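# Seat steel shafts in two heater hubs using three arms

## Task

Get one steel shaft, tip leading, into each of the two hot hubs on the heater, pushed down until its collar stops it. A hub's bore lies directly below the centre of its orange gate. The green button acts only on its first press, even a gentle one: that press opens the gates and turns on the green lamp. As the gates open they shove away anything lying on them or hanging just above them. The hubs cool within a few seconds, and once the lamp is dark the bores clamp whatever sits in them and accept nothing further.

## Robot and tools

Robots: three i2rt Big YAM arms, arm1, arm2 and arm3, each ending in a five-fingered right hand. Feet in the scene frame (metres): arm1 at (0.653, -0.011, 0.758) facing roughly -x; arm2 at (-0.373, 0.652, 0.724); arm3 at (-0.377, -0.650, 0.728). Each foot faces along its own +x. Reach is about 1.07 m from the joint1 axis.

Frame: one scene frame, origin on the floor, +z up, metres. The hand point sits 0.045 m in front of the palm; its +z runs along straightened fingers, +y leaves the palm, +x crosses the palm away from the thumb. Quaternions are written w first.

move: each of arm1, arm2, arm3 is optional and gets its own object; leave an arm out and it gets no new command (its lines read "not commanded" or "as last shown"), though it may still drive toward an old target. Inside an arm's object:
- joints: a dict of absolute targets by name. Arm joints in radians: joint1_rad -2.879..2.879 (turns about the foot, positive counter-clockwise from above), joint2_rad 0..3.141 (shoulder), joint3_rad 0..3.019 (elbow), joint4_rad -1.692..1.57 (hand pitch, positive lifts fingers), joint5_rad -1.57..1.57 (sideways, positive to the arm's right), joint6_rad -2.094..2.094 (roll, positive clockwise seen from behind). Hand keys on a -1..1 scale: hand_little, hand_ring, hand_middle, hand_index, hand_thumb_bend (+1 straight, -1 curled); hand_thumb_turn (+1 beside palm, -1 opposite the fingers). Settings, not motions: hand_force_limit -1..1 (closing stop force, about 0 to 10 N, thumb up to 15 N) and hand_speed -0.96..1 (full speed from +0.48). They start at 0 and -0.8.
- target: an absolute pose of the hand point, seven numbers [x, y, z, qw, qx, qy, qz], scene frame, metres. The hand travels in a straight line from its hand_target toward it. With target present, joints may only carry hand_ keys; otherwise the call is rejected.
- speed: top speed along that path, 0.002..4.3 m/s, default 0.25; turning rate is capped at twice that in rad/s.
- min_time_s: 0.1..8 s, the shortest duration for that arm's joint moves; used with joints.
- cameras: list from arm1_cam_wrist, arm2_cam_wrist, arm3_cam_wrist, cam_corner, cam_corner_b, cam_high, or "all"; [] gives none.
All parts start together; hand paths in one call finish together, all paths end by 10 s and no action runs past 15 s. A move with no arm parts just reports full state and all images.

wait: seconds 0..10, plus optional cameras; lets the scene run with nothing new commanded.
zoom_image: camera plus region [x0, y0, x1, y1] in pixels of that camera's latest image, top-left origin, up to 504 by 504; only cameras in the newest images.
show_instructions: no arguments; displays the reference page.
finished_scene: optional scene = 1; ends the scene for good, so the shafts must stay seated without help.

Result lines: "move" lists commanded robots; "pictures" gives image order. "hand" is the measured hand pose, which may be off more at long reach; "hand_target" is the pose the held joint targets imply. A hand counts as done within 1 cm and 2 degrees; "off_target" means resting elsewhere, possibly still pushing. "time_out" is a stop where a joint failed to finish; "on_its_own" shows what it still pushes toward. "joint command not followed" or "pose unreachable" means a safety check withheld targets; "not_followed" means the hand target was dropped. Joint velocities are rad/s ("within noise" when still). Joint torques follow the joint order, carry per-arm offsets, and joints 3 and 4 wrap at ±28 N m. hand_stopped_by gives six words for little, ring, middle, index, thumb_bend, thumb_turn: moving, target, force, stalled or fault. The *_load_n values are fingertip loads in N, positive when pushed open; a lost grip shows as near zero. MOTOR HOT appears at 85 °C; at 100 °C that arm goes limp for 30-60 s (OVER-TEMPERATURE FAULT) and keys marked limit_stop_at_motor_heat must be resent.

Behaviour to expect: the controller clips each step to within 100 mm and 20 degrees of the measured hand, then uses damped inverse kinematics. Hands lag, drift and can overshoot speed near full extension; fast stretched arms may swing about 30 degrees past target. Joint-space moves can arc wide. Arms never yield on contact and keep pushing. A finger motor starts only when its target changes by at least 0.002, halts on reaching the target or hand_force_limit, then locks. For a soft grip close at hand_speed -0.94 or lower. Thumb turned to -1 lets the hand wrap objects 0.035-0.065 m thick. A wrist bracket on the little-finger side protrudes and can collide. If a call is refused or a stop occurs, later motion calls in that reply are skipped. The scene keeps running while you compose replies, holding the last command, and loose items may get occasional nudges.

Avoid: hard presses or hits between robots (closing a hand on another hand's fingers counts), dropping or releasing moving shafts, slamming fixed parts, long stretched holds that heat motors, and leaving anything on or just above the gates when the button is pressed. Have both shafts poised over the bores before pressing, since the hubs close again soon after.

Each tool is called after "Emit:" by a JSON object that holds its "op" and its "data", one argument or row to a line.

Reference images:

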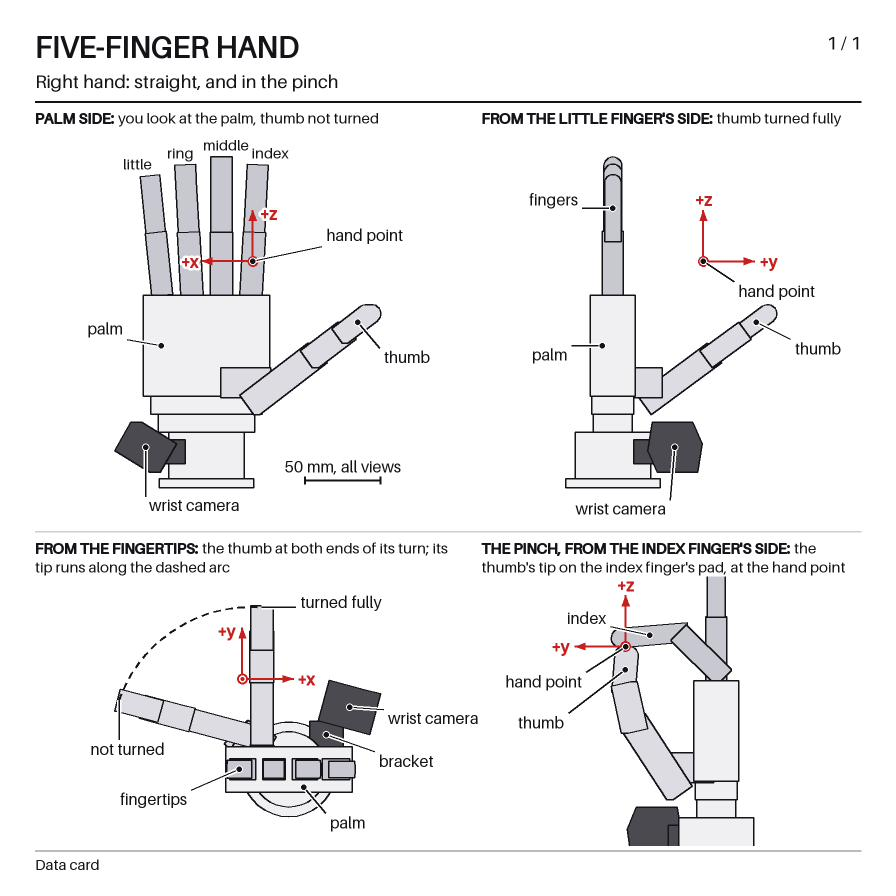

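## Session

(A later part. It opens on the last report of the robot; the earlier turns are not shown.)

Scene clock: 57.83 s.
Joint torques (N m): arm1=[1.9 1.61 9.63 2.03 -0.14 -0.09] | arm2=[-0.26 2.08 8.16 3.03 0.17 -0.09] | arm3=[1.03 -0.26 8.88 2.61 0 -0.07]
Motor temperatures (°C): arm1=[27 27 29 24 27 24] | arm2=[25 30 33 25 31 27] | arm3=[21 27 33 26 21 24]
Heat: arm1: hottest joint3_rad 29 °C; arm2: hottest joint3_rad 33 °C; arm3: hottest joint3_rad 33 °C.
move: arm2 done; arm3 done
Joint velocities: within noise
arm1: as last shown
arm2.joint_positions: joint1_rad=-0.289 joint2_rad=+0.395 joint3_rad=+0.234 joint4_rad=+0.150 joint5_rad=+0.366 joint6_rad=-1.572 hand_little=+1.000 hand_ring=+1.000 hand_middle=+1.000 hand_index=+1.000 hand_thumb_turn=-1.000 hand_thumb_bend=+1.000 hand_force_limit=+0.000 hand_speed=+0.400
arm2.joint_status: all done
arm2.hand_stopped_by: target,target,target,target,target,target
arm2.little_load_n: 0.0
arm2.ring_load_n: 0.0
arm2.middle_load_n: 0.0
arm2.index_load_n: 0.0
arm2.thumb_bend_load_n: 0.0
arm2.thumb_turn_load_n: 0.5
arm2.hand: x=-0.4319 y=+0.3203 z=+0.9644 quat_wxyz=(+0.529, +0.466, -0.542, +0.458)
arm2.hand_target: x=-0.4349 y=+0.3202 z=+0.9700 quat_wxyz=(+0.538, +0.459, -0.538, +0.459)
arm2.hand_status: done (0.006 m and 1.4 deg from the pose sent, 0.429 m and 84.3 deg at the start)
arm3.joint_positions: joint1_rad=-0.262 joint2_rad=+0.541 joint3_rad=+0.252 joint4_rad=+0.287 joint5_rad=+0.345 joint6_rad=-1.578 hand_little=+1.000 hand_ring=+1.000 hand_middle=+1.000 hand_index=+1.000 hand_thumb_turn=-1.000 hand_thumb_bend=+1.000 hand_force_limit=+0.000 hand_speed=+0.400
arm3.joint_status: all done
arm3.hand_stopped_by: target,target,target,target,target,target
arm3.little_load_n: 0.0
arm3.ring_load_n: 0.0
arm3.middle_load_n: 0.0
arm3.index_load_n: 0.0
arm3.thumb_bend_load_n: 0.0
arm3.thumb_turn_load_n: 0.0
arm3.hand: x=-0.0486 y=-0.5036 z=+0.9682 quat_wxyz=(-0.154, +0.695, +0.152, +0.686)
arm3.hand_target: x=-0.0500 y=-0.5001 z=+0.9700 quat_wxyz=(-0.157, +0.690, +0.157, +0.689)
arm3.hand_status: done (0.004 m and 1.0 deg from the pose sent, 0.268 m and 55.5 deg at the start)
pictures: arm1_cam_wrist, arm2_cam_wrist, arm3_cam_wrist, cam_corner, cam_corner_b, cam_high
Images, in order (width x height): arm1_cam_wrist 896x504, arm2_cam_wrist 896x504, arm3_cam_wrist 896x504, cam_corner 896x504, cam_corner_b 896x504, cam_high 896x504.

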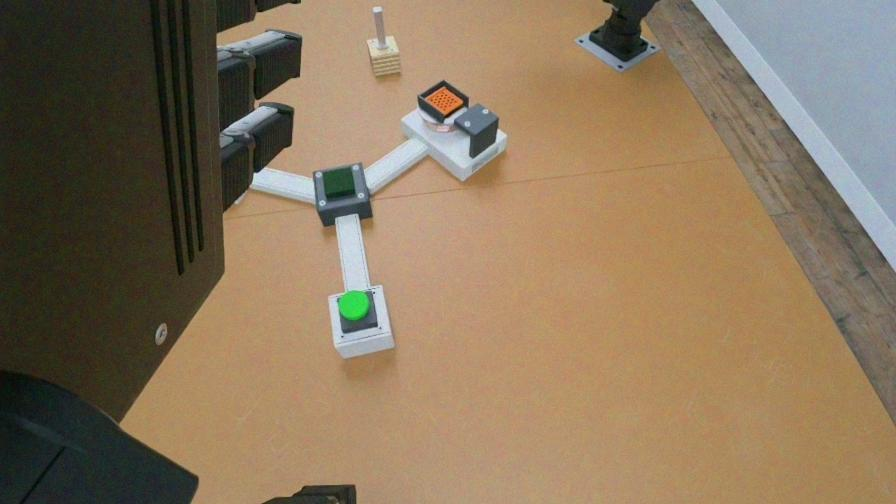

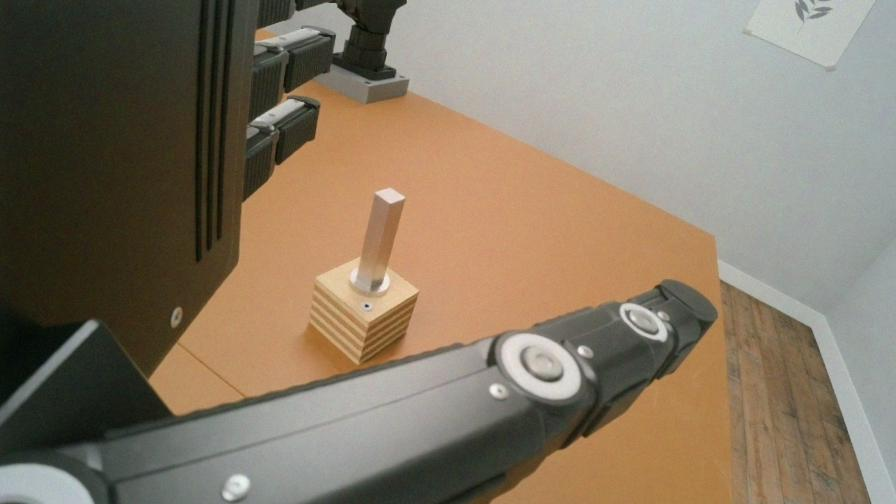

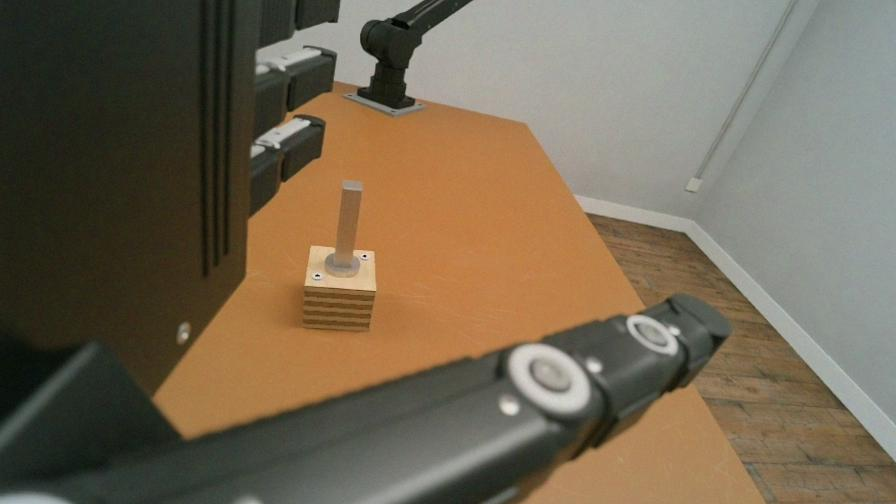

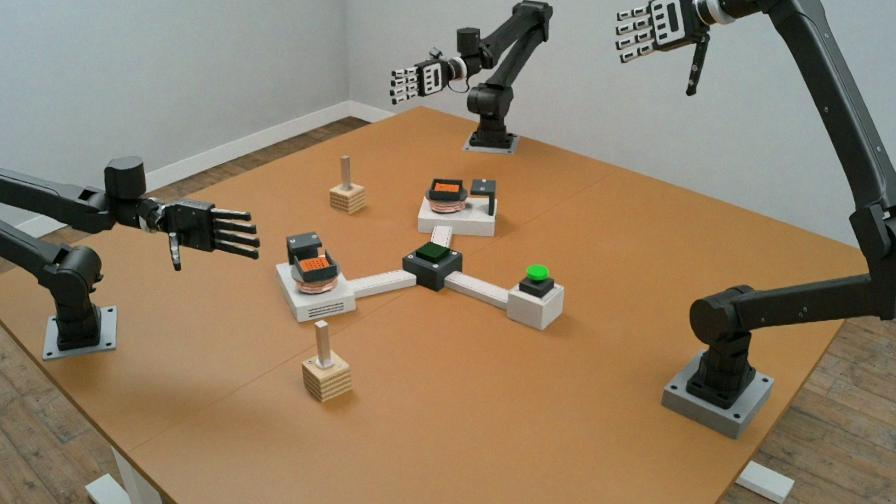

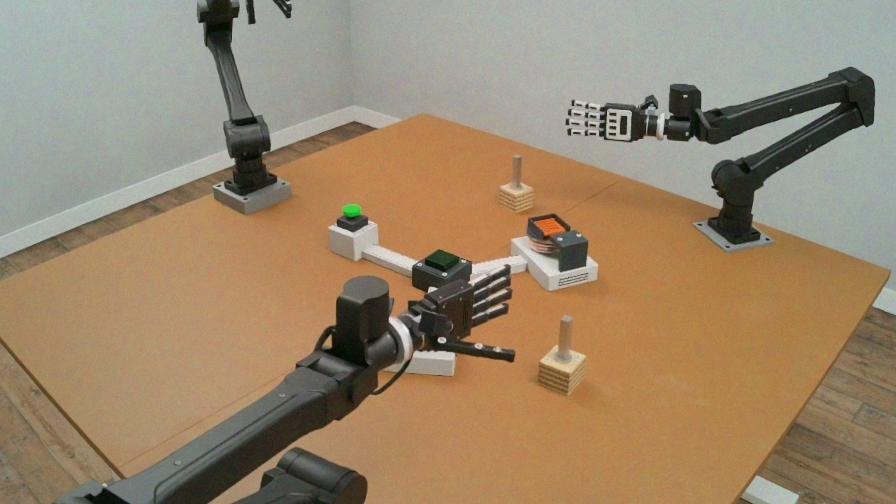

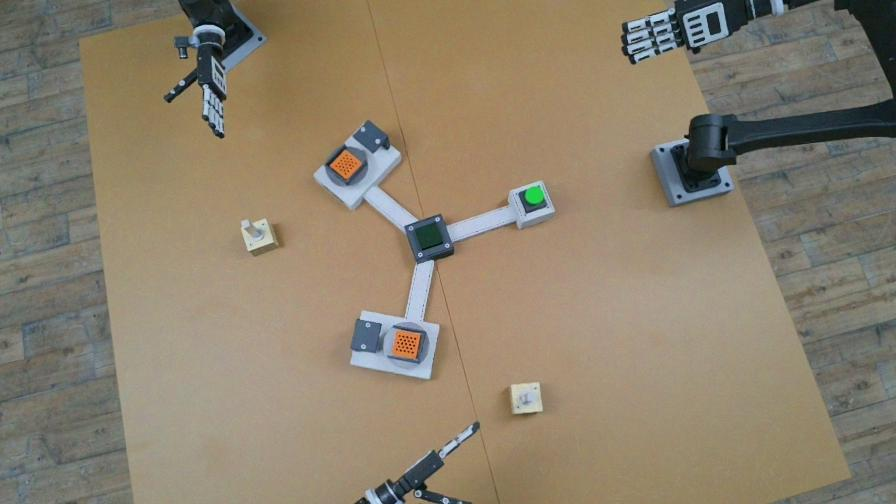

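Emit:
{"op": "move", "data": {
  "arm2": {"target": [-0.4276, 0.200, 0.86, 0.4545, 0.5417, -0.4545, 0.5417], "speed": 0.15},
  "arm3": {"target": [0.120, -0.502, 0.86, -0.445, 0.5495, 0.445, 0.5495], "speed": 0.15},
  "cameras": ["all"]
}}

Scene clock: 70.20 s.
Joint torques (N m): arm1=[1.9 1.61 9.65 2.02 -0.14 -0.09] | arm2=[-0.26 -3.96 6.61 3.19 -0.14 -0.1] | arm3=[-1.2 -9.7 6.95 1.65 -0.17 0.02]
Motor temperatures (°C): arm1=[27 27 29 24 27 24] | arm2=[25 30 33 26 31 27] | arm3=[21 27 34 26 21 24]
Heat: arm1: hottest joint3_rad 29 °C; arm2: hottest joint3_rad 33 °C; arm3: hottest joint3_rad 34 °C.
move: arm2 off_target; arm3 off_target
Joint velocities: within noise
arm1: as last shown
arm1.index_load_n: 0.5
arm2.joint_positions: joint1_rad=-0.605 joint2_rad=+1.366 joint3_rad=+0.201 joint4_rad=+1.115 joint5_rad=-0.277 joint6_rad=-1.572 hand_little=+1.000 hand_ring=+1.000 hand_middle=+1.000 hand_index=+1.000 hand_thumb_turn=-1.000 hand_thumb_bend=+1.000 hand_force_limit=+0.000 hand_speed=+0.400
arm2.joint_status: not commanded
arm2.hand_stopped_by: target,target,target,target,target,target
arm2.little_load_n: 0.0
arm2.ring_load_n: 0.0
arm2.middle_load_n: 0.0
arm2.index_load_n: 0.0
arm2.thumb_bend_load_n: 0.0
arm2.thumb_turn_load_n: 0.0
arm2.hand: x=-0.4219 y=+0.2157 z=+0.8387 quat_wxyz=(+0.433, +0.553, -0.472, +0.533)
arm2.hand_target: x=-0.4274 y=+0.2012 z=+0.8602 quat_wxyz=(+0.454, +0.542, -0.455, +0.542)
arm2.hand_status: off_target (0.027 m and 3.5 deg from the pose sent, 0.159 m and 18.5 deg at the start)
arm3.joint_positions: joint1_rad=-1.100 joint2_rad=+1.665 joint3_rad=+0.600 joint4_rad=+0.988 joint5_rad=-1.429 joint6_rad=-1.615 hand_little=+1.000 hand_ring=+1.000 hand_middle=+1.000 hand_index=+1.000 hand_thumb_turn=-1.000 hand_thumb_bend=+1.000 hand_force_limit=+0.000 hand_speed=+0.400
arm3.joint_status: not commanded
arm3.hand_stopped_by: target,target,target,target,target,target
arm3.little_load_n: 0.0
arm3.ring_load_n: 0.0
arm3.middle_load_n: 0.0
arm3.index_load_n: 0.0
arm3.thumb_bend_load_n: 0.0
arm3.thumb_turn_load_n: 0.0
arm3.hand: x=+0.1050 y=-0.4954 z=+0.8480 quat_wxyz=(-0.460, +0.560, +0.436, +0.534)
arm3.hand_target: x=+0.1193 y=-0.5021 z=+0.8601 quat_wxyz=(-0.445, +0.550, +0.445, +0.549)
arm3.hand_status: off_target (0.020 m and 2.9 deg from the pose sent, 0.200 m and 53.0 deg at the start)
pictures: arm1_cam_wrist, arm2_cam_wrist, arm3_cam_wrist, cam_corner, cam_corner_b, cam_high
Images, in order (width x height): arm1_cam_wrist 896x504, arm2_cam_wrist 896x504, arm3_cam_wrist 896x504, cam_corner 896x504, cam_corner_b 896x504, cam_high 896x504.

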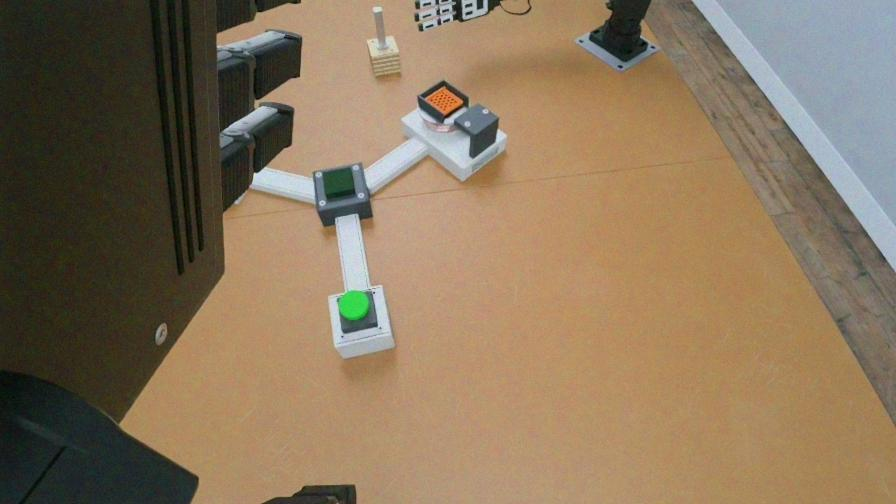

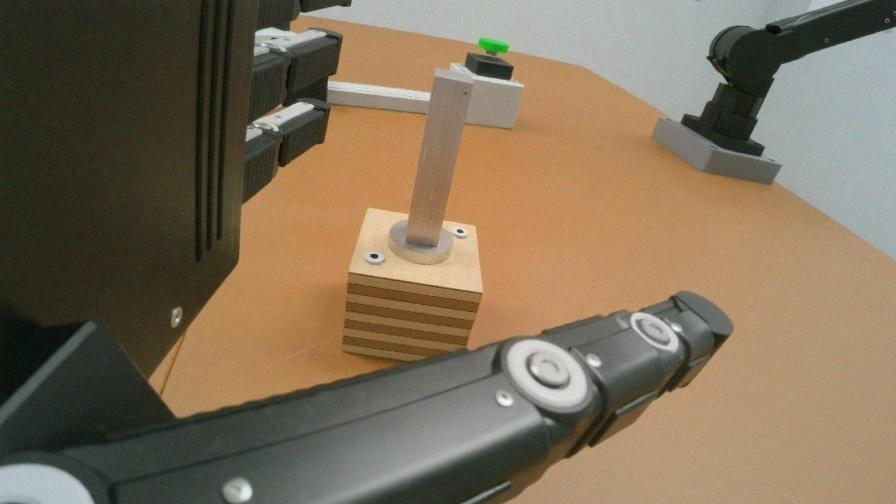

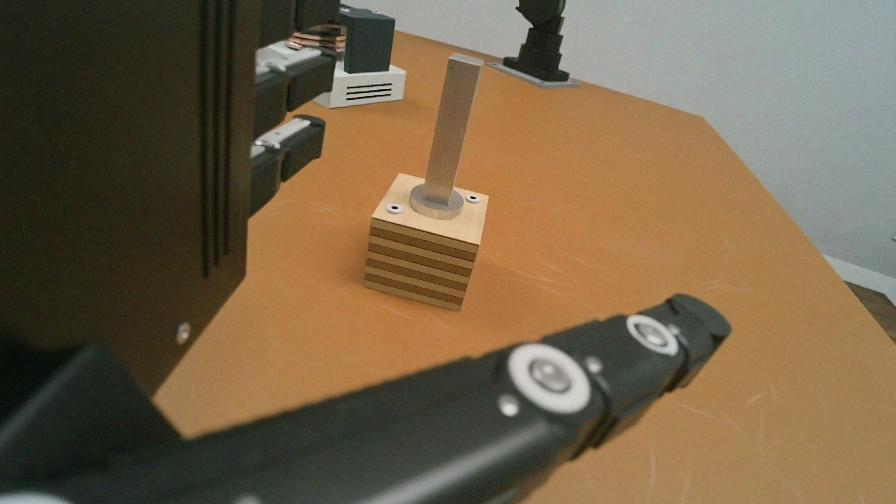

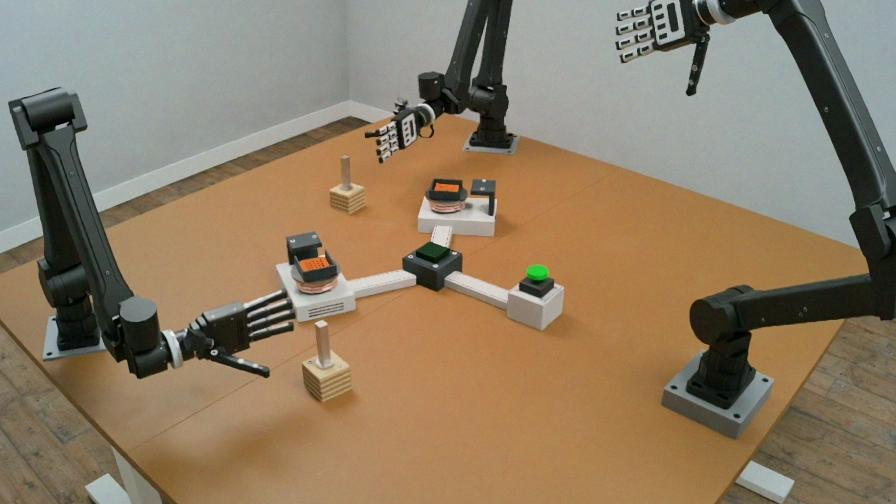

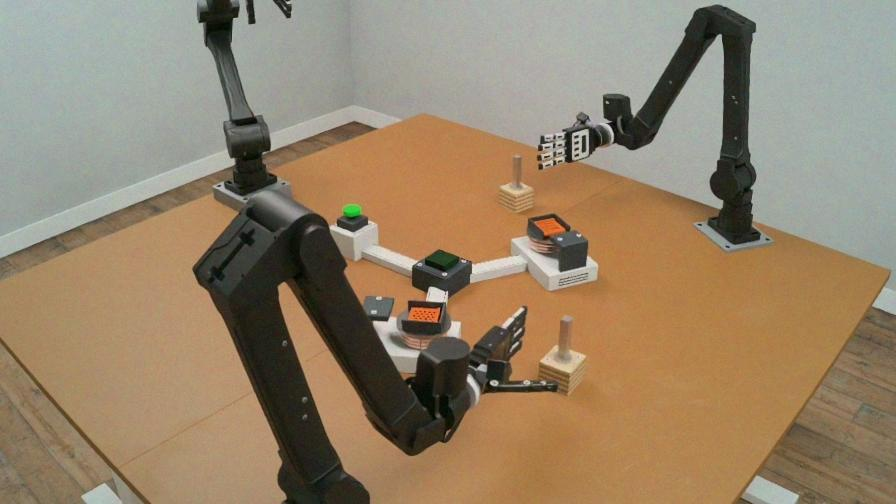

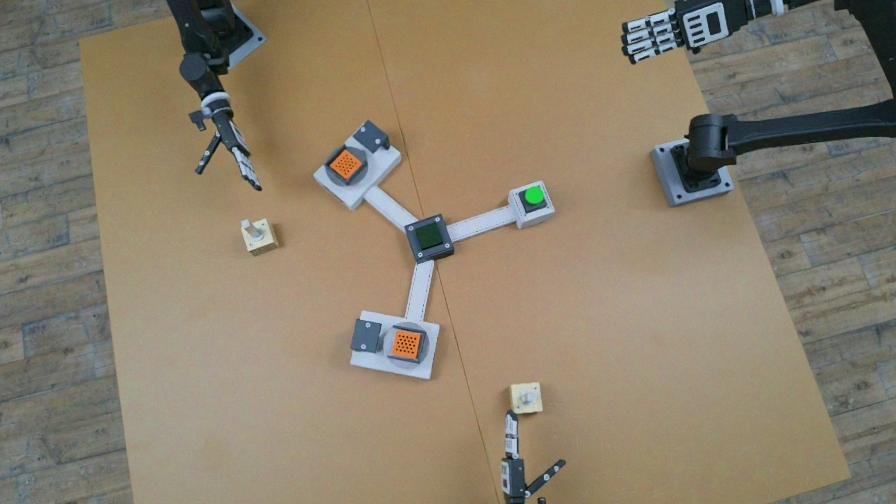

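Emit:
{"op": "move", "data": {
  "arm2": {"target": [-0.420, 0.148, 0.865, 0.4545, 0.5417, -0.4545, 0.5417], "speed": 0.15},
  "arm3": {"target": [0.130, -0.453, 0.855, -0.445, 0.5495, 0.445, 0.5495], "speed": 0.15},
  "cameras": ["arm2_cam_wrist", "arm3_cam_wrist", "cam_high"]
}}

Scene clock: 74.70 s.
Joint torques (N m): arm1=[1.96 1.61 9.65 2.02 -0.14 -0.09] | arm2=[1.55 -5.54 6.39 1.95 0.18 -0.11] | arm3=[0.62 -10.23 7.3 2 -0.01 0.15]
Motor temperatures (°C): arm1=[27 26 30 24 27 24] | arm2=[25 30 33 26 30 27] | arm3=[21 27 34 26 21 24]
Heat: arm1: hottest joint3_rad 30 °C; arm2: hottest joint3_rad 33 °C; arm3: hottest joint3_rad 34 °C.
move: arm2 off_target; arm3 off_target
Joint velocities: within noise
arm1: as last shown
arm1.index_load_n: 0.0
arm2.joint_positions: joint1_rad=-0.580 joint2_rad=+1.466 joint3_rad=+0.344 joint4_rad=+1.113 joint5_rad=-0.241 joint6_rad=-1.572 hand_little=+1.000 hand_ring=+1.000 hand_middle=+1.000 hand_index=+1.000 hand_thumb_turn=-1.000 hand_thumb_bend=+1.000 hand_force_limit=+0.000 hand_speed=+0.400
arm2.joint_status: not commanded
arm2.hand_stopped_by: target,target,target,target,target,target
arm2.little_load_n: 0.0
arm2.ring_load_n: 0.0
arm2.middle_load_n: 0.0
arm2.index_load_n: -0.5
arm2.thumb_bend_load_n: 0.0
arm2.thumb_turn_load_n: 0.5
arm2.hand: x=-0.4224 y=+0.1604 z=+0.8555 quat_wxyz=(+0.449, +0.542, -0.463, +0.539)
arm2.hand_target: x=-0.4199 y=+0.1486 z=+0.8652 quat_wxyz=(+0.454, +0.542, -0.455, +0.542)
arm2.hand_status: off_target (0.016 m and 1.2 deg from the pose sent, 0.073 m and 3.5 deg at the start)
arm3.joint_positions: joint1_rad=-0.996 joint2_rad=+1.698 joint3_rad=+0.621 joint4_rad=+1.014 joint5_rad=-1.310 joint6_rad=-1.614 hand_little=+1.000 hand_ring=+1.000 hand_middle=+1.000 hand_index=+1.000 hand_thumb_turn=-1.000 hand_thumb_bend=+1.000 hand_force_limit=+0.000 hand_speed=+0.400
arm3.joint_status: not commanded
arm3.hand_stopped_by: target,target,target,target,target,target
arm3.little_load_n: 0.0
arm3.ring_load_n: 0.0
arm3.middle_load_n: 0.0
arm3.index_load_n: 0.0
arm3.thumb_bend_load_n: 0.0
arm3.thumb_turn_load_n: 0.0
arm3.hand: x=+0.1163 y=-0.4564 z=+0.8430 quat_wxyz=(-0.451, +0.561, +0.437, +0.539)
arm3.hand_target: x=+0.1292 y=-0.4532 z=+0.8552 quat_wxyz=(-0.445, +0.550, +0.445, +0.549)
arm3.hand_status: off_target (0.019 m and 2.1 deg from the pose sent, 0.050 m and 2.9 deg at the start)
Images, in order (width x height): arm2_cam_wrist 896x504, arm3_cam_wrist 896x504, cam_high 896x504.

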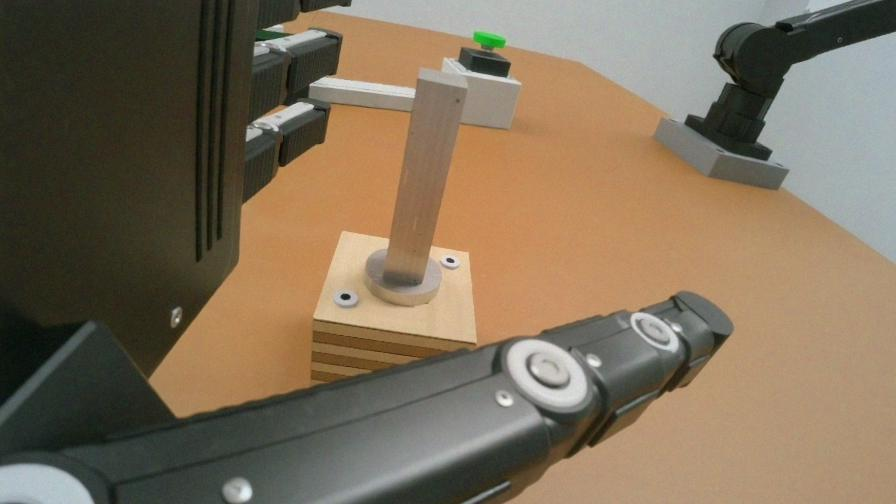

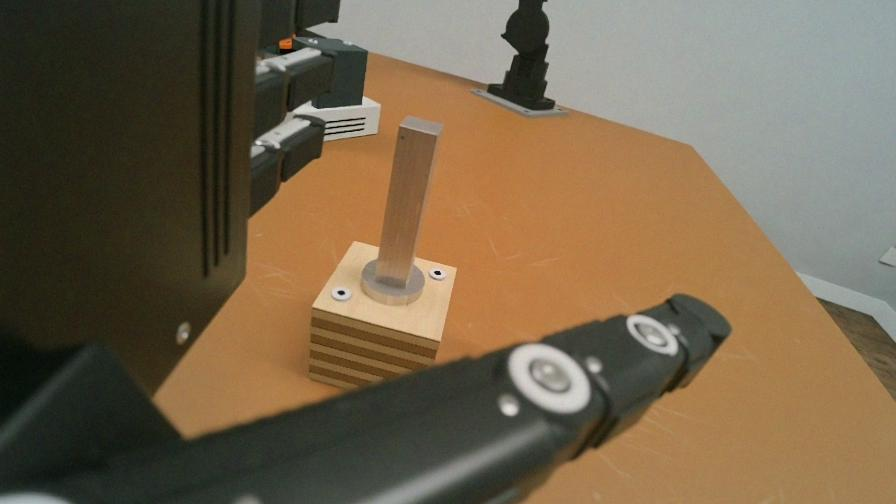

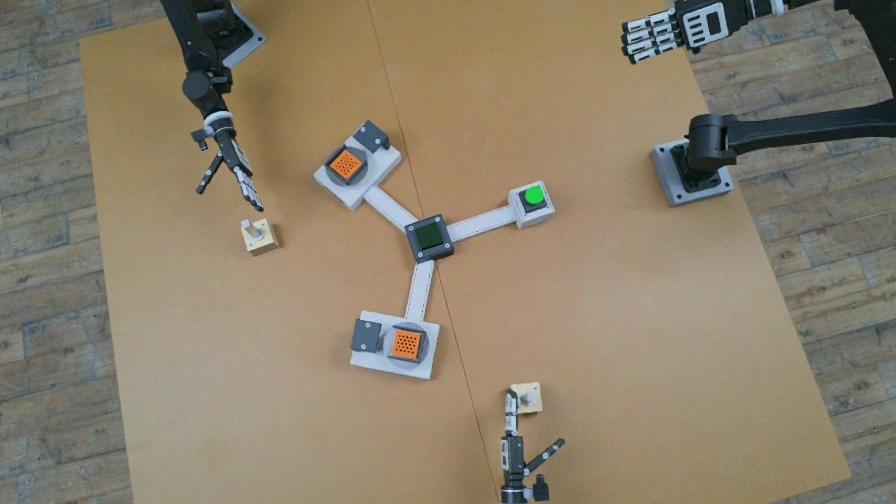

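Emit:
{"op": "move", "data": {
  "arm2": {"joints": {"hand_index": 0.0, "hand_middle": 0.0, "hand_thumb_bend": 0.1}},
  "arm3": {"joints": {"hand_index": 0.0, "hand_middle": 0.0, "hand_thumb_bend": 0.1}},
  "cameras": ["arm2_cam_wrist", "arm3_cam_wrist"]
}}

Scene clock: 77.40 s.
Joint torques (N m): arm1=[1.96 1.61 9.63 2.02 -0.14 -0.1] | arm2=[0.97 -6.01 6.61 1.8 0.17 -0.09] | arm3=[-0.03 -10.34 6.99 1.87 0.38 0.11]
Motor temperatures (°C): arm1=[27 26 30 24 27 24] | arm2=[25 30 33 26 30 27] | arm3=[21 27 34 26 21 24]
Heat: arm1: hottest joint3_rad 30 °C; arm2: hottest joint3_rad 33 °C; arm3: hottest joint3_rad 34 °C.
move: arm2 done; arm3 off_target
Joint velocities: within noise
arm1: as last shown
arm2.joint_positions: joint1_rad=-0.580 joint2_rad=+1.466 joint3_rad=+0.344 joint4_rad=+1.113 joint5_rad=-0.241 joint6_rad=-1.572 hand_little=+1.000 hand_ring=+1.000 hand_middle=+0.000 hand_index=+0.000 hand_thumb_turn=-1.000 hand_thumb_bend=+0.100 hand_force_limit=+0.000 hand_speed=+0.400
arm2.joint_status: all done
arm2.hand_stopped_by: target,target,target,target,target,target
arm2.little_load_n: 0.0
arm2.ring_load_n: 0.0
arm2.middle_load_n: 0.0
arm2.index_load_n: 0.0
arm2.thumb_bend_load_n: 0.0
arm2.thumb_turn_load_n: 0.5
arm2.hand: x=-0.4225 y=+0.1604 z=+0.8555 quat_wxyz=(+0.449, +0.542, -0.463, +0.539)
arm2.hand_target: x=-0.4199 y=+0.1486 z=+0.8652 quat_wxyz=(+0.455, +0.542, -0.455, +0.542)
arm2.hand_status: not commanded
arm3.joint_positions: joint1_rad=-0.985 joint2_rad=+1.700 joint3_rad=+0.623 joint4_rad=+1.014 joint5_rad=-1.319 joint6_rad=-1.609 hand_little=+1.000 hand_ring=+1.000 hand_middle=+0.371 hand_index=+0.000 hand_thumb_turn=-1.000 hand_thumb_bend=+0.100 hand_force_limit=+0.000 hand_speed=+0.400
arm3.joint_status: hand_middle off_target (ended at +0.371, target +0.000); the others done
arm3.hand_stopped_by: target,target,force,target,target,target
arm3.little_load_n: 0.0
arm3.ring_load_n: 0.0
arm3.middle_load_n: 1.5
arm3.index_load_n: 0.0
arm3.thumb_bend_load_n: 0.0
arm3.thumb_turn_load_n: 0.5
arm3.hand: x=+0.1131 y=-0.4503 z=+0.8429 quat_wxyz=(-0.458, +0.557, +0.441, +0.534)
arm3.hand_target: x=+0.1293 y=-0.4532 z=+0.8553 quat_wxyz=(-0.445, +0.550, +0.445, +0.550)
arm3.hand_status: not commanded
Images, in order (width x height): arm2_cam_wrist 896x504, arm3_cam_wrist 896x504.

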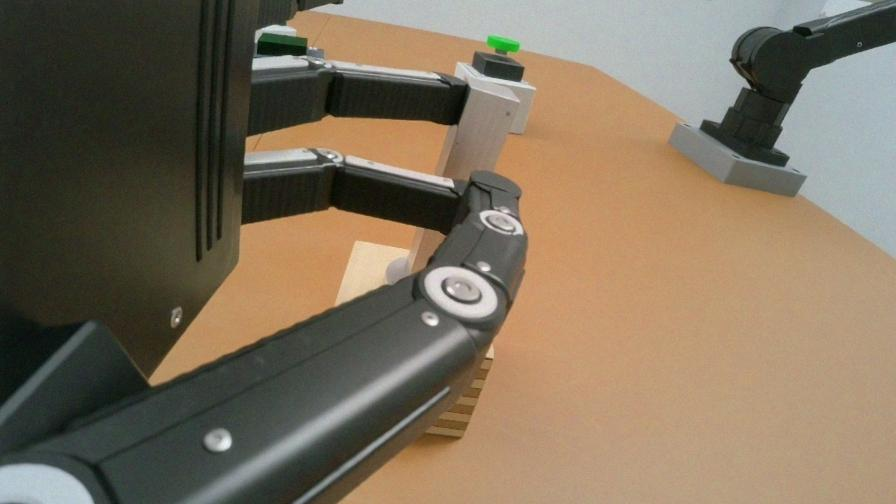

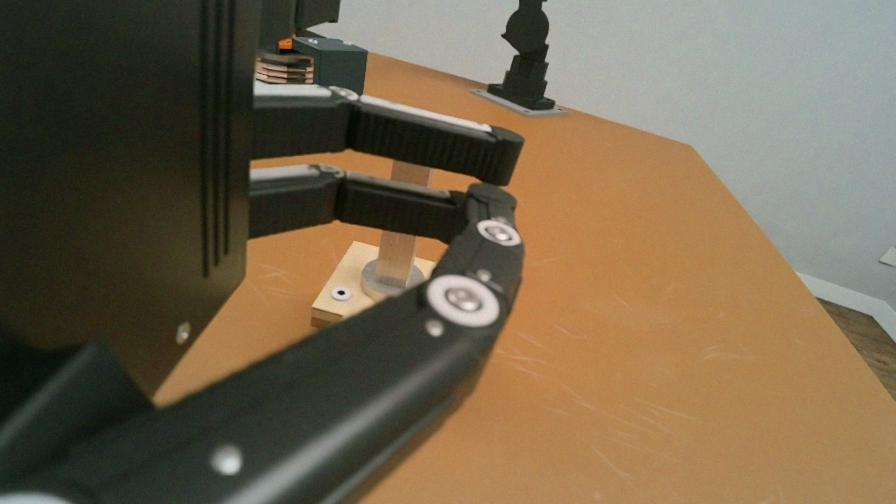

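Emit:
{"op": "move", "data": {
  "arm2": {"joints": {"hand_index": 1.0, "hand_middle": 1.0, "hand_thumb_bend": 1.0}},
  "arm3": {"joints": {"hand_index": 1.0, "hand_middle": 1.0, "hand_thumb_bend": 1.0}}
}}

Emit:
{"op": "move", "data": {
  "arm2": {"target": [-0.393, 0.103, 0.846, 0.4545, 0.5417, -0.4545, 0.5417], "speed": 0.1},
  "arm3": {"target": [0.123, -0.411, 0.847, -0.445, 0.5495, 0.445, 0.5495], "speed": 0.1},
  "cameras": ["arm2_cam_wrist", "arm3_cam_wrist", "cam_high"]
}}

Scene clock: 81.87 s.
Joint torques (N m): arm1=[1.96 1.61 9.63 2.02 -0.13 -0.1] | arm2=[1.08 -5.66 6.58 1.91 0.16 -0.14] | arm3=[0.85 -11.05 6.87 2.03 -0.16 0.14]
Motor temperatures (°C): arm1=[27 26 30 24 27 24] | arm2=[25 30 33 25 30 27] | arm3=[21 27 33 26 21 24]
Heat: arm1: hottest joint3_rad 30 °C; arm2: hottest joint3_rad 33 °C; arm3: hottest joint3_rad 33 °C.
move: arm2 done; arm3 done
Joint velocities: within noise
arm1: as last shown
arm1.ring_load_n: -0.5
arm1.thumb_turn_load_n: -0.5
arm2.joint_positions: joint1_rad=-0.580 joint2_rad=+1.466 joint3_rad=+0.344 joint4_rad=+1.113 joint5_rad=-0.241 joint6_rad=-1.572 hand_little=+1.000 hand_ring=+1.000 hand_middle=+1.000 hand_index=+1.000 hand_thumb_turn=-1.000 hand_thumb_bend=+1.000 hand_force_limit=+0.000 hand_speed=+0.400
arm2.joint_status: all done
arm2.hand_stopped_by: target,target,target,target,target,target
arm2.little_load_n: 0.0
arm2.ring_load_n: 0.0
arm2.middle_load_n: 0.0
arm2.index_load_n: 0.0
arm2.thumb_bend_load_n: 0.0
arm2.thumb_turn_load_n: 0.5
arm2.hand: x=-0.4225 y=+0.1604 z=+0.8555 quat_wxyz=(+0.449, +0.542, -0.463, +0.539)
arm2.hand_target: x=-0.4199 y=+0.1486 z=+0.8652 quat_wxyz=(+0.454, +0.542, -0.455, +0.542)
arm2.hand_status: not commanded
arm3.joint_positions: joint1_rad=-1.000 joint2_rad=+1.700 joint3_rad=+0.628 joint4_rad=+1.015 joint5_rad=-1.307 joint6_rad=-1.610 hand_little=+1.000 hand_ring=+1.000 hand_middle=+1.000 hand_index=+1.000 hand_thumb_turn=-1.000 hand_thumb_bend=+1.000 hand_force_limit=+0.000 hand_speed=+0.400
arm3.joint_status: all done
arm3.hand_stopped_by: target,target,target,target,target,target
arm3.little_load_n: 0.0
arm3.ring_load_n: 0.0
arm3.middle_load_n: 0.0
arm3.index_load_n: 0.0
arm3.thumb_bend_load_n: 0.0
arm3.thumb_turn_load_n: 0.5
arm3.hand: x=+0.1202 y=-0.4589 z=+0.8444 quat_wxyz=(-0.449, +0.562, +0.435, +0.542)
arm3.hand_target: x=+0.1293 y=-0.4533 z=+0.8552 quat_wxyz=(-0.445, +0.550, +0.445, +0.549)
arm3.hand_status: not commanded
pictures: none

Scene clock: 83.23 s.
Joint torques (N m): arm1=[1.96 1.61 9.63 2.02 -0.14 -0.09] | arm2=[1.2 -7.41 6.31 3.15 0.18 -0.11] | arm3=[0.79 -10.58 6.08 2.17 -0.05 0.19]
Motor temperatures (°C): arm1=[27 26 30 24 27 24] | arm2=[25 30 33 25 30 27] | arm3=[21 27 33 26 21 24]
Heat: arm1: hottest joint3_rad 30 °C; arm2: hottest joint3_rad 33 °C; arm3: hottest joint3_rad 33 °C.
move: arm2 off_target; arm3 off_target
Joint velocities: within noise
arm1.joint_positions: joint1_rad=-0.392 joint2_rad=+0.614 joint3_rad=+1.410 joint4_rad=-1.275 joint5_rad=-0.205 joint6_rad=-1.509 hand_little=+1.000 hand_ring=+1.000 hand_middle=+1.000 hand_index=+1.000 hand_thumb_turn=+1.000 hand_thumb_bend=+1.000 hand_force_limit=+0.000 hand_speed=-0.800
arm1.joint_status: not commanded
arm1.hand_stopped_by: target,target,target,target,target,target
arm1.little_load_n: 0.0
arm1.ring_load_n: 0.0
arm1.middle_load_n: 0.0
arm1.index_load_n: 0.0
arm1.thumb_bend_load_n: 0.0
arm1.thumb_turn_load_n: 0.0
arm1.hand: x=+0.4312 y=+0.1010 z=+1.2770 quat_wxyz=(-0.524, +0.141, +0.840, +0.000)
arm1.hand_target: x=+0.4325 y=+0.1004 z=+1.2875 quat_wxyz=(-0.534, +0.138, +0.834, +0.002)
arm1.hand_status: not commanded
arm2.joint_positions: joint1_rad=-0.493 joint2_rad=+1.632 joint3_rad=+0.453 joint4_rad=+1.130 joint5_rad=-0.154 joint6_rad=-1.572 hand_little=+1.000 hand_ring=+1.000 hand_middle=+1.000 hand_index=+1.000 hand_thumb_turn=-1.000 hand_thumb_bend=+1.000 hand_force_limit=+0.000 hand_speed=+0.400
arm2.joint_status: not commanded
arm2.hand_stopped_by: target,target,target,target,target,target
arm2.little_load_n: 0.0
arm2.ring_load_n: 0.0
arm2.middle_load_n: 0.0
arm2.index_load_n: 0.0
arm2.thumb_bend_load_n: 0.0
arm2.thumb_turn_load_n: 0.5
arm2.hand: x=-0.3964 y=+0.1180 z=+0.8259 quat_wxyz=(+0.438, +0.551, -0.473, +0.529)
arm2.hand_target: x=-0.3929 y=+0.1040 z=+0.8462 quat_wxyz=(+0.454, +0.542, -0.455, +0.542)
arm2.hand_status: off_target (0.025 m and 3.4 deg from the pose sent, 0.065 m and 1.2 deg at the start)
arm3.joint_positions: joint1_rad=-0.894 joint2_rad=+1.721 joint3_rad=+0.628 joint4_rad=+1.050 joint5_rad=-1.204 joint6_rad=-1.609 hand_little=+1.000 hand_ring=+1.000 hand_middle=+1.000 hand_index=+1.000 hand_thumb_turn=-1.000 hand_thumb_bend=+1.000 hand_force_limit=+0.000 hand_speed=+0.400
arm3.joint_status: not commanded
arm3.hand_stopped_by: target,target,target,target,target,target
arm3.little_load_n: 0.0
arm3.ring_load_n: 0.0
arm3.middle_load_n: 0.0
arm3.index_load_n: 0.0
arm3.thumb_bend_load_n: 0.0
arm3.thumb_turn_load_n: 0.0
arm3.hand: x=+0.1168 y=-0.4170 z=+0.8403 quat_wxyz=(-0.445, +0.558, +0.440, +0.544)
arm3.hand_target: x=+0.1227 y=-0.4110 z=+0.8471 quat_wxyz=(-0.445, +0.550, +0.445, +0.549)
arm3.hand_status: off_target (0.011 m and 1.3 deg from the pose sent, 0.048 m and 2.0 deg at the start)
Images, in order (width x height): arm2_cam_wrist 896x504, arm3_cam_wrist 896x504, cam_high 896x504.

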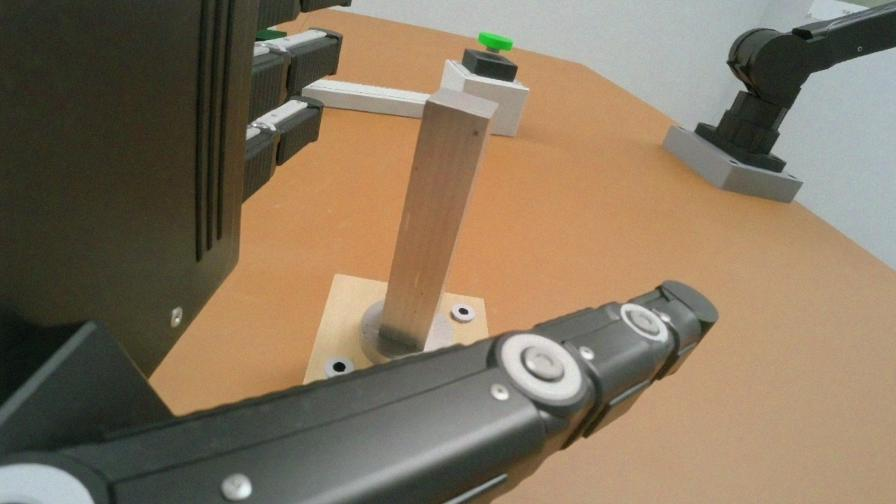

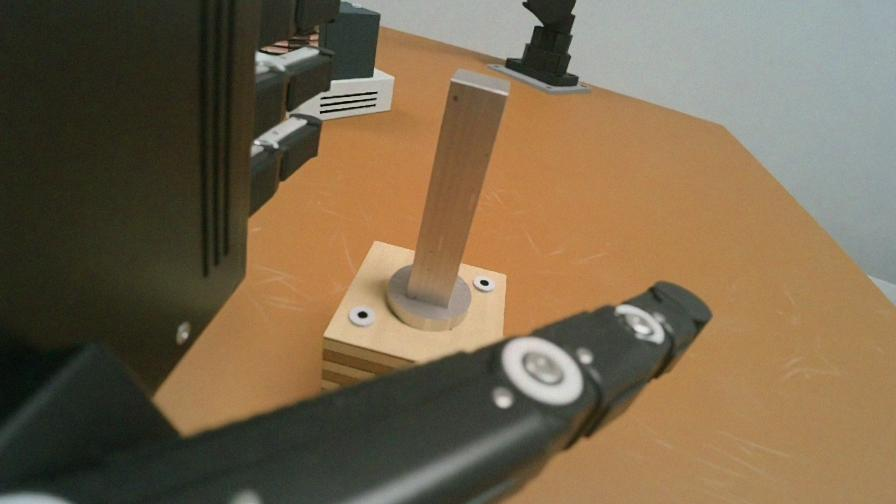

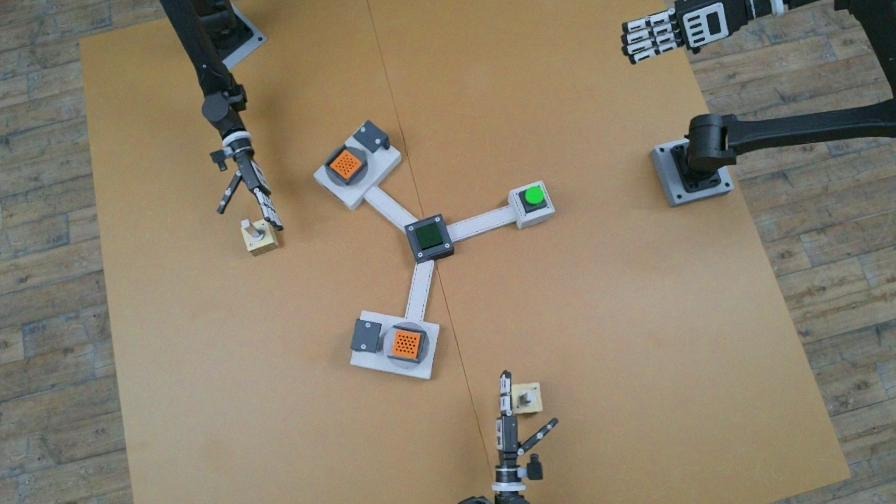

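Emit:
{"op": "move", "data": {
  "arm2": {"target": [-0.380, 0.062, 0.849, 0.4643, 0.5298, -0.4445, 0.5534], "speed": 0.08},
  "arm3": {"target": [0.118, -0.382, 0.847, -0.445, 0.5495, 0.445, 0.5495], "speed": 0.08},
  "cameras": ["arm2_cam_wrist", "arm3_cam_wrist", "cam_high"]
}}

Scene clock: 86.07 s.
Joint torques (N m): arm1=[1.96 1.55 9.65 2.03 -0.14 -0.09] | arm2=[1.67 -9.11 6.53 3.06 0.21 -0.08] | arm3=[1.14 -10.34 6.43 2.3 -0.04 0.13]
Motor temperatures (°C): arm1=[27 26 30 24 27 24] | arm2=[25 30 33 25 30 27] | arm3=[21 28 33 26 21 24]
Heat: arm1: hottest joint3_rad 30 °C; arm2: hottest joint3_rad 33 °C; arm3: hottest joint3_rad 33 °C.
move: arm2 off_target; arm3 off_target
Joint velocities: within noise
arm1: as last shown
arm2.joint_positions: joint1_rad=-0.464 joint2_rad=+1.727 joint3_rad=+0.563 joint4_rad=+1.160 joint5_rad=-0.125 joint6_rad=-1.572 hand_little=+1.000 hand_ring=+1.000 hand_middle=+1.000 hand_index=+1.000 hand_thumb_turn=-1.000 hand_thumb_bend=+1.000 hand_force_limit=+0.000 hand_speed=+0.400
arm2.joint_status: not commanded
arm2.hand_stopped_by: target,target,target,target,target,target
arm2.little_load_n: 0.0
arm2.ring_load_n: 0.0
arm2.middle_load_n: 0.0
arm2.index_load_n: 0.0
arm2.thumb_bend_load_n: 0.0
arm2.thumb_turn_load_n: 0.0
arm2.hand: x=-0.3849 y=+0.0764 z=+0.8297 quat_wxyz=(+0.450, +0.541, -0.462, +0.540)
arm2.hand_target: x=-0.3801 y=+0.0631 z=+0.8490 quat_wxyz=(+0.464, +0.530, -0.445, +0.553)
arm2.hand_status: off_target (0.025 m and 3.2 deg from the pose sent, 0.063 m and 5.8 deg at the start)
arm3.joint_positions: joint1_rad=-0.823 joint2_rad=+1.723 joint3_rad=+0.628 joint4_rad=+1.054 joint5_rad=-1.131 joint6_rad=-1.607 hand_little=+1.000 hand_ring=+1.000 hand_middle=+1.000 hand_index=+1.000 hand_thumb_turn=-1.000 hand_thumb_bend=+1.000 hand_force_limit=+0.000 hand_speed=+0.400
arm3.joint_status: not commanded
arm3.hand_stopped_by: target,target,target,target,target,target
arm3.little_load_n: 0.0
arm3.ring_load_n: 0.0
arm3.middle_load_n: 0.0
arm3.index_load_n: 0.0
arm3.thumb_bend_load_n: -0.5
arm3.thumb_turn_load_n: 0.5
arm3.hand: x=+0.1119 y=-0.3895 z=+0.8400 quat_wxyz=(-0.444, +0.559, +0.440, +0.544)
arm3.hand_target: x=+0.1176 y=-0.3821 z=+0.8470 quat_wxyz=(-0.445, +0.550, +0.445, +0.549)
arm3.hand_status: off_target (0.012 m and 1.4 deg from the pose sent, 0.036 m and 1.3 deg at the start)
Images, in order (width x height): arm2_cam_wrist 896x504, arm3_cam_wrist 896x504, cam_high 896x504.

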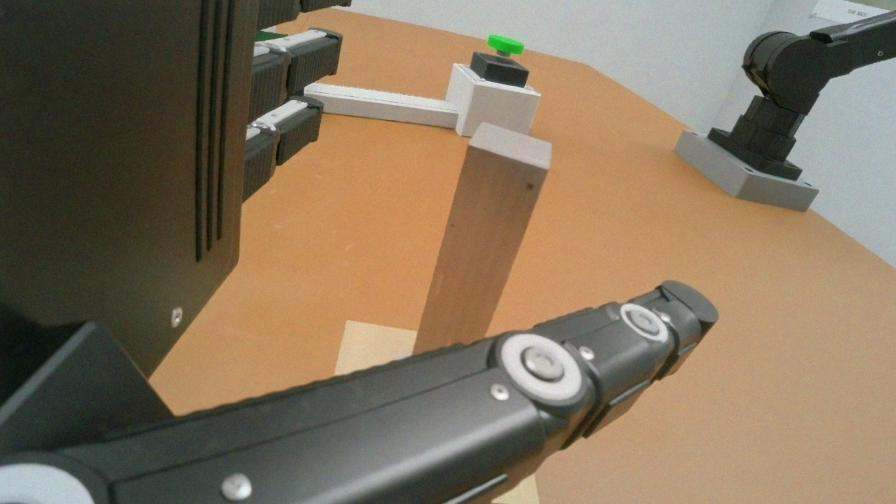

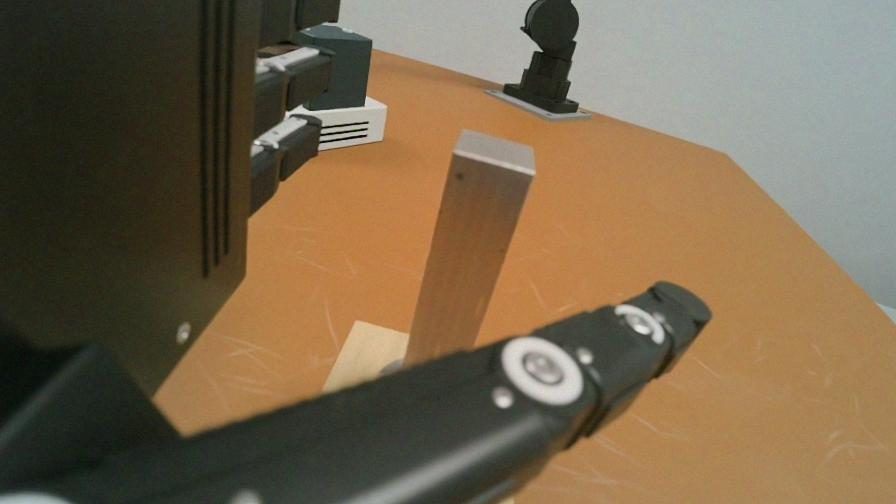

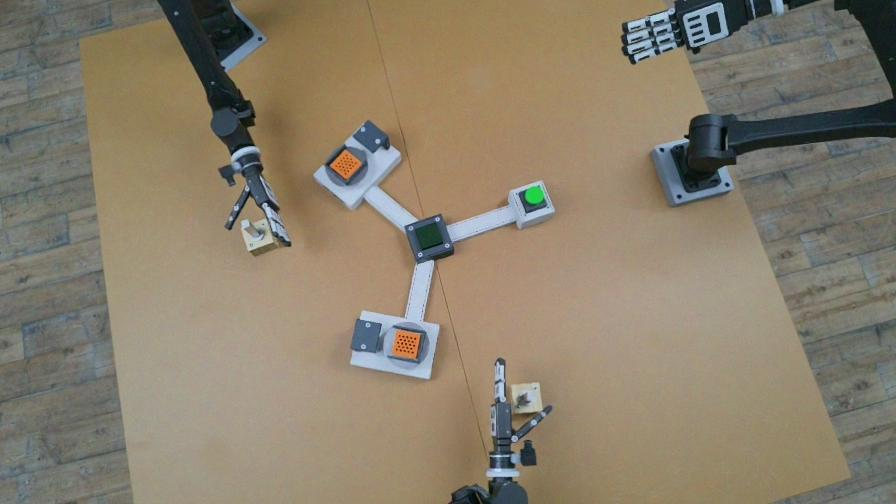

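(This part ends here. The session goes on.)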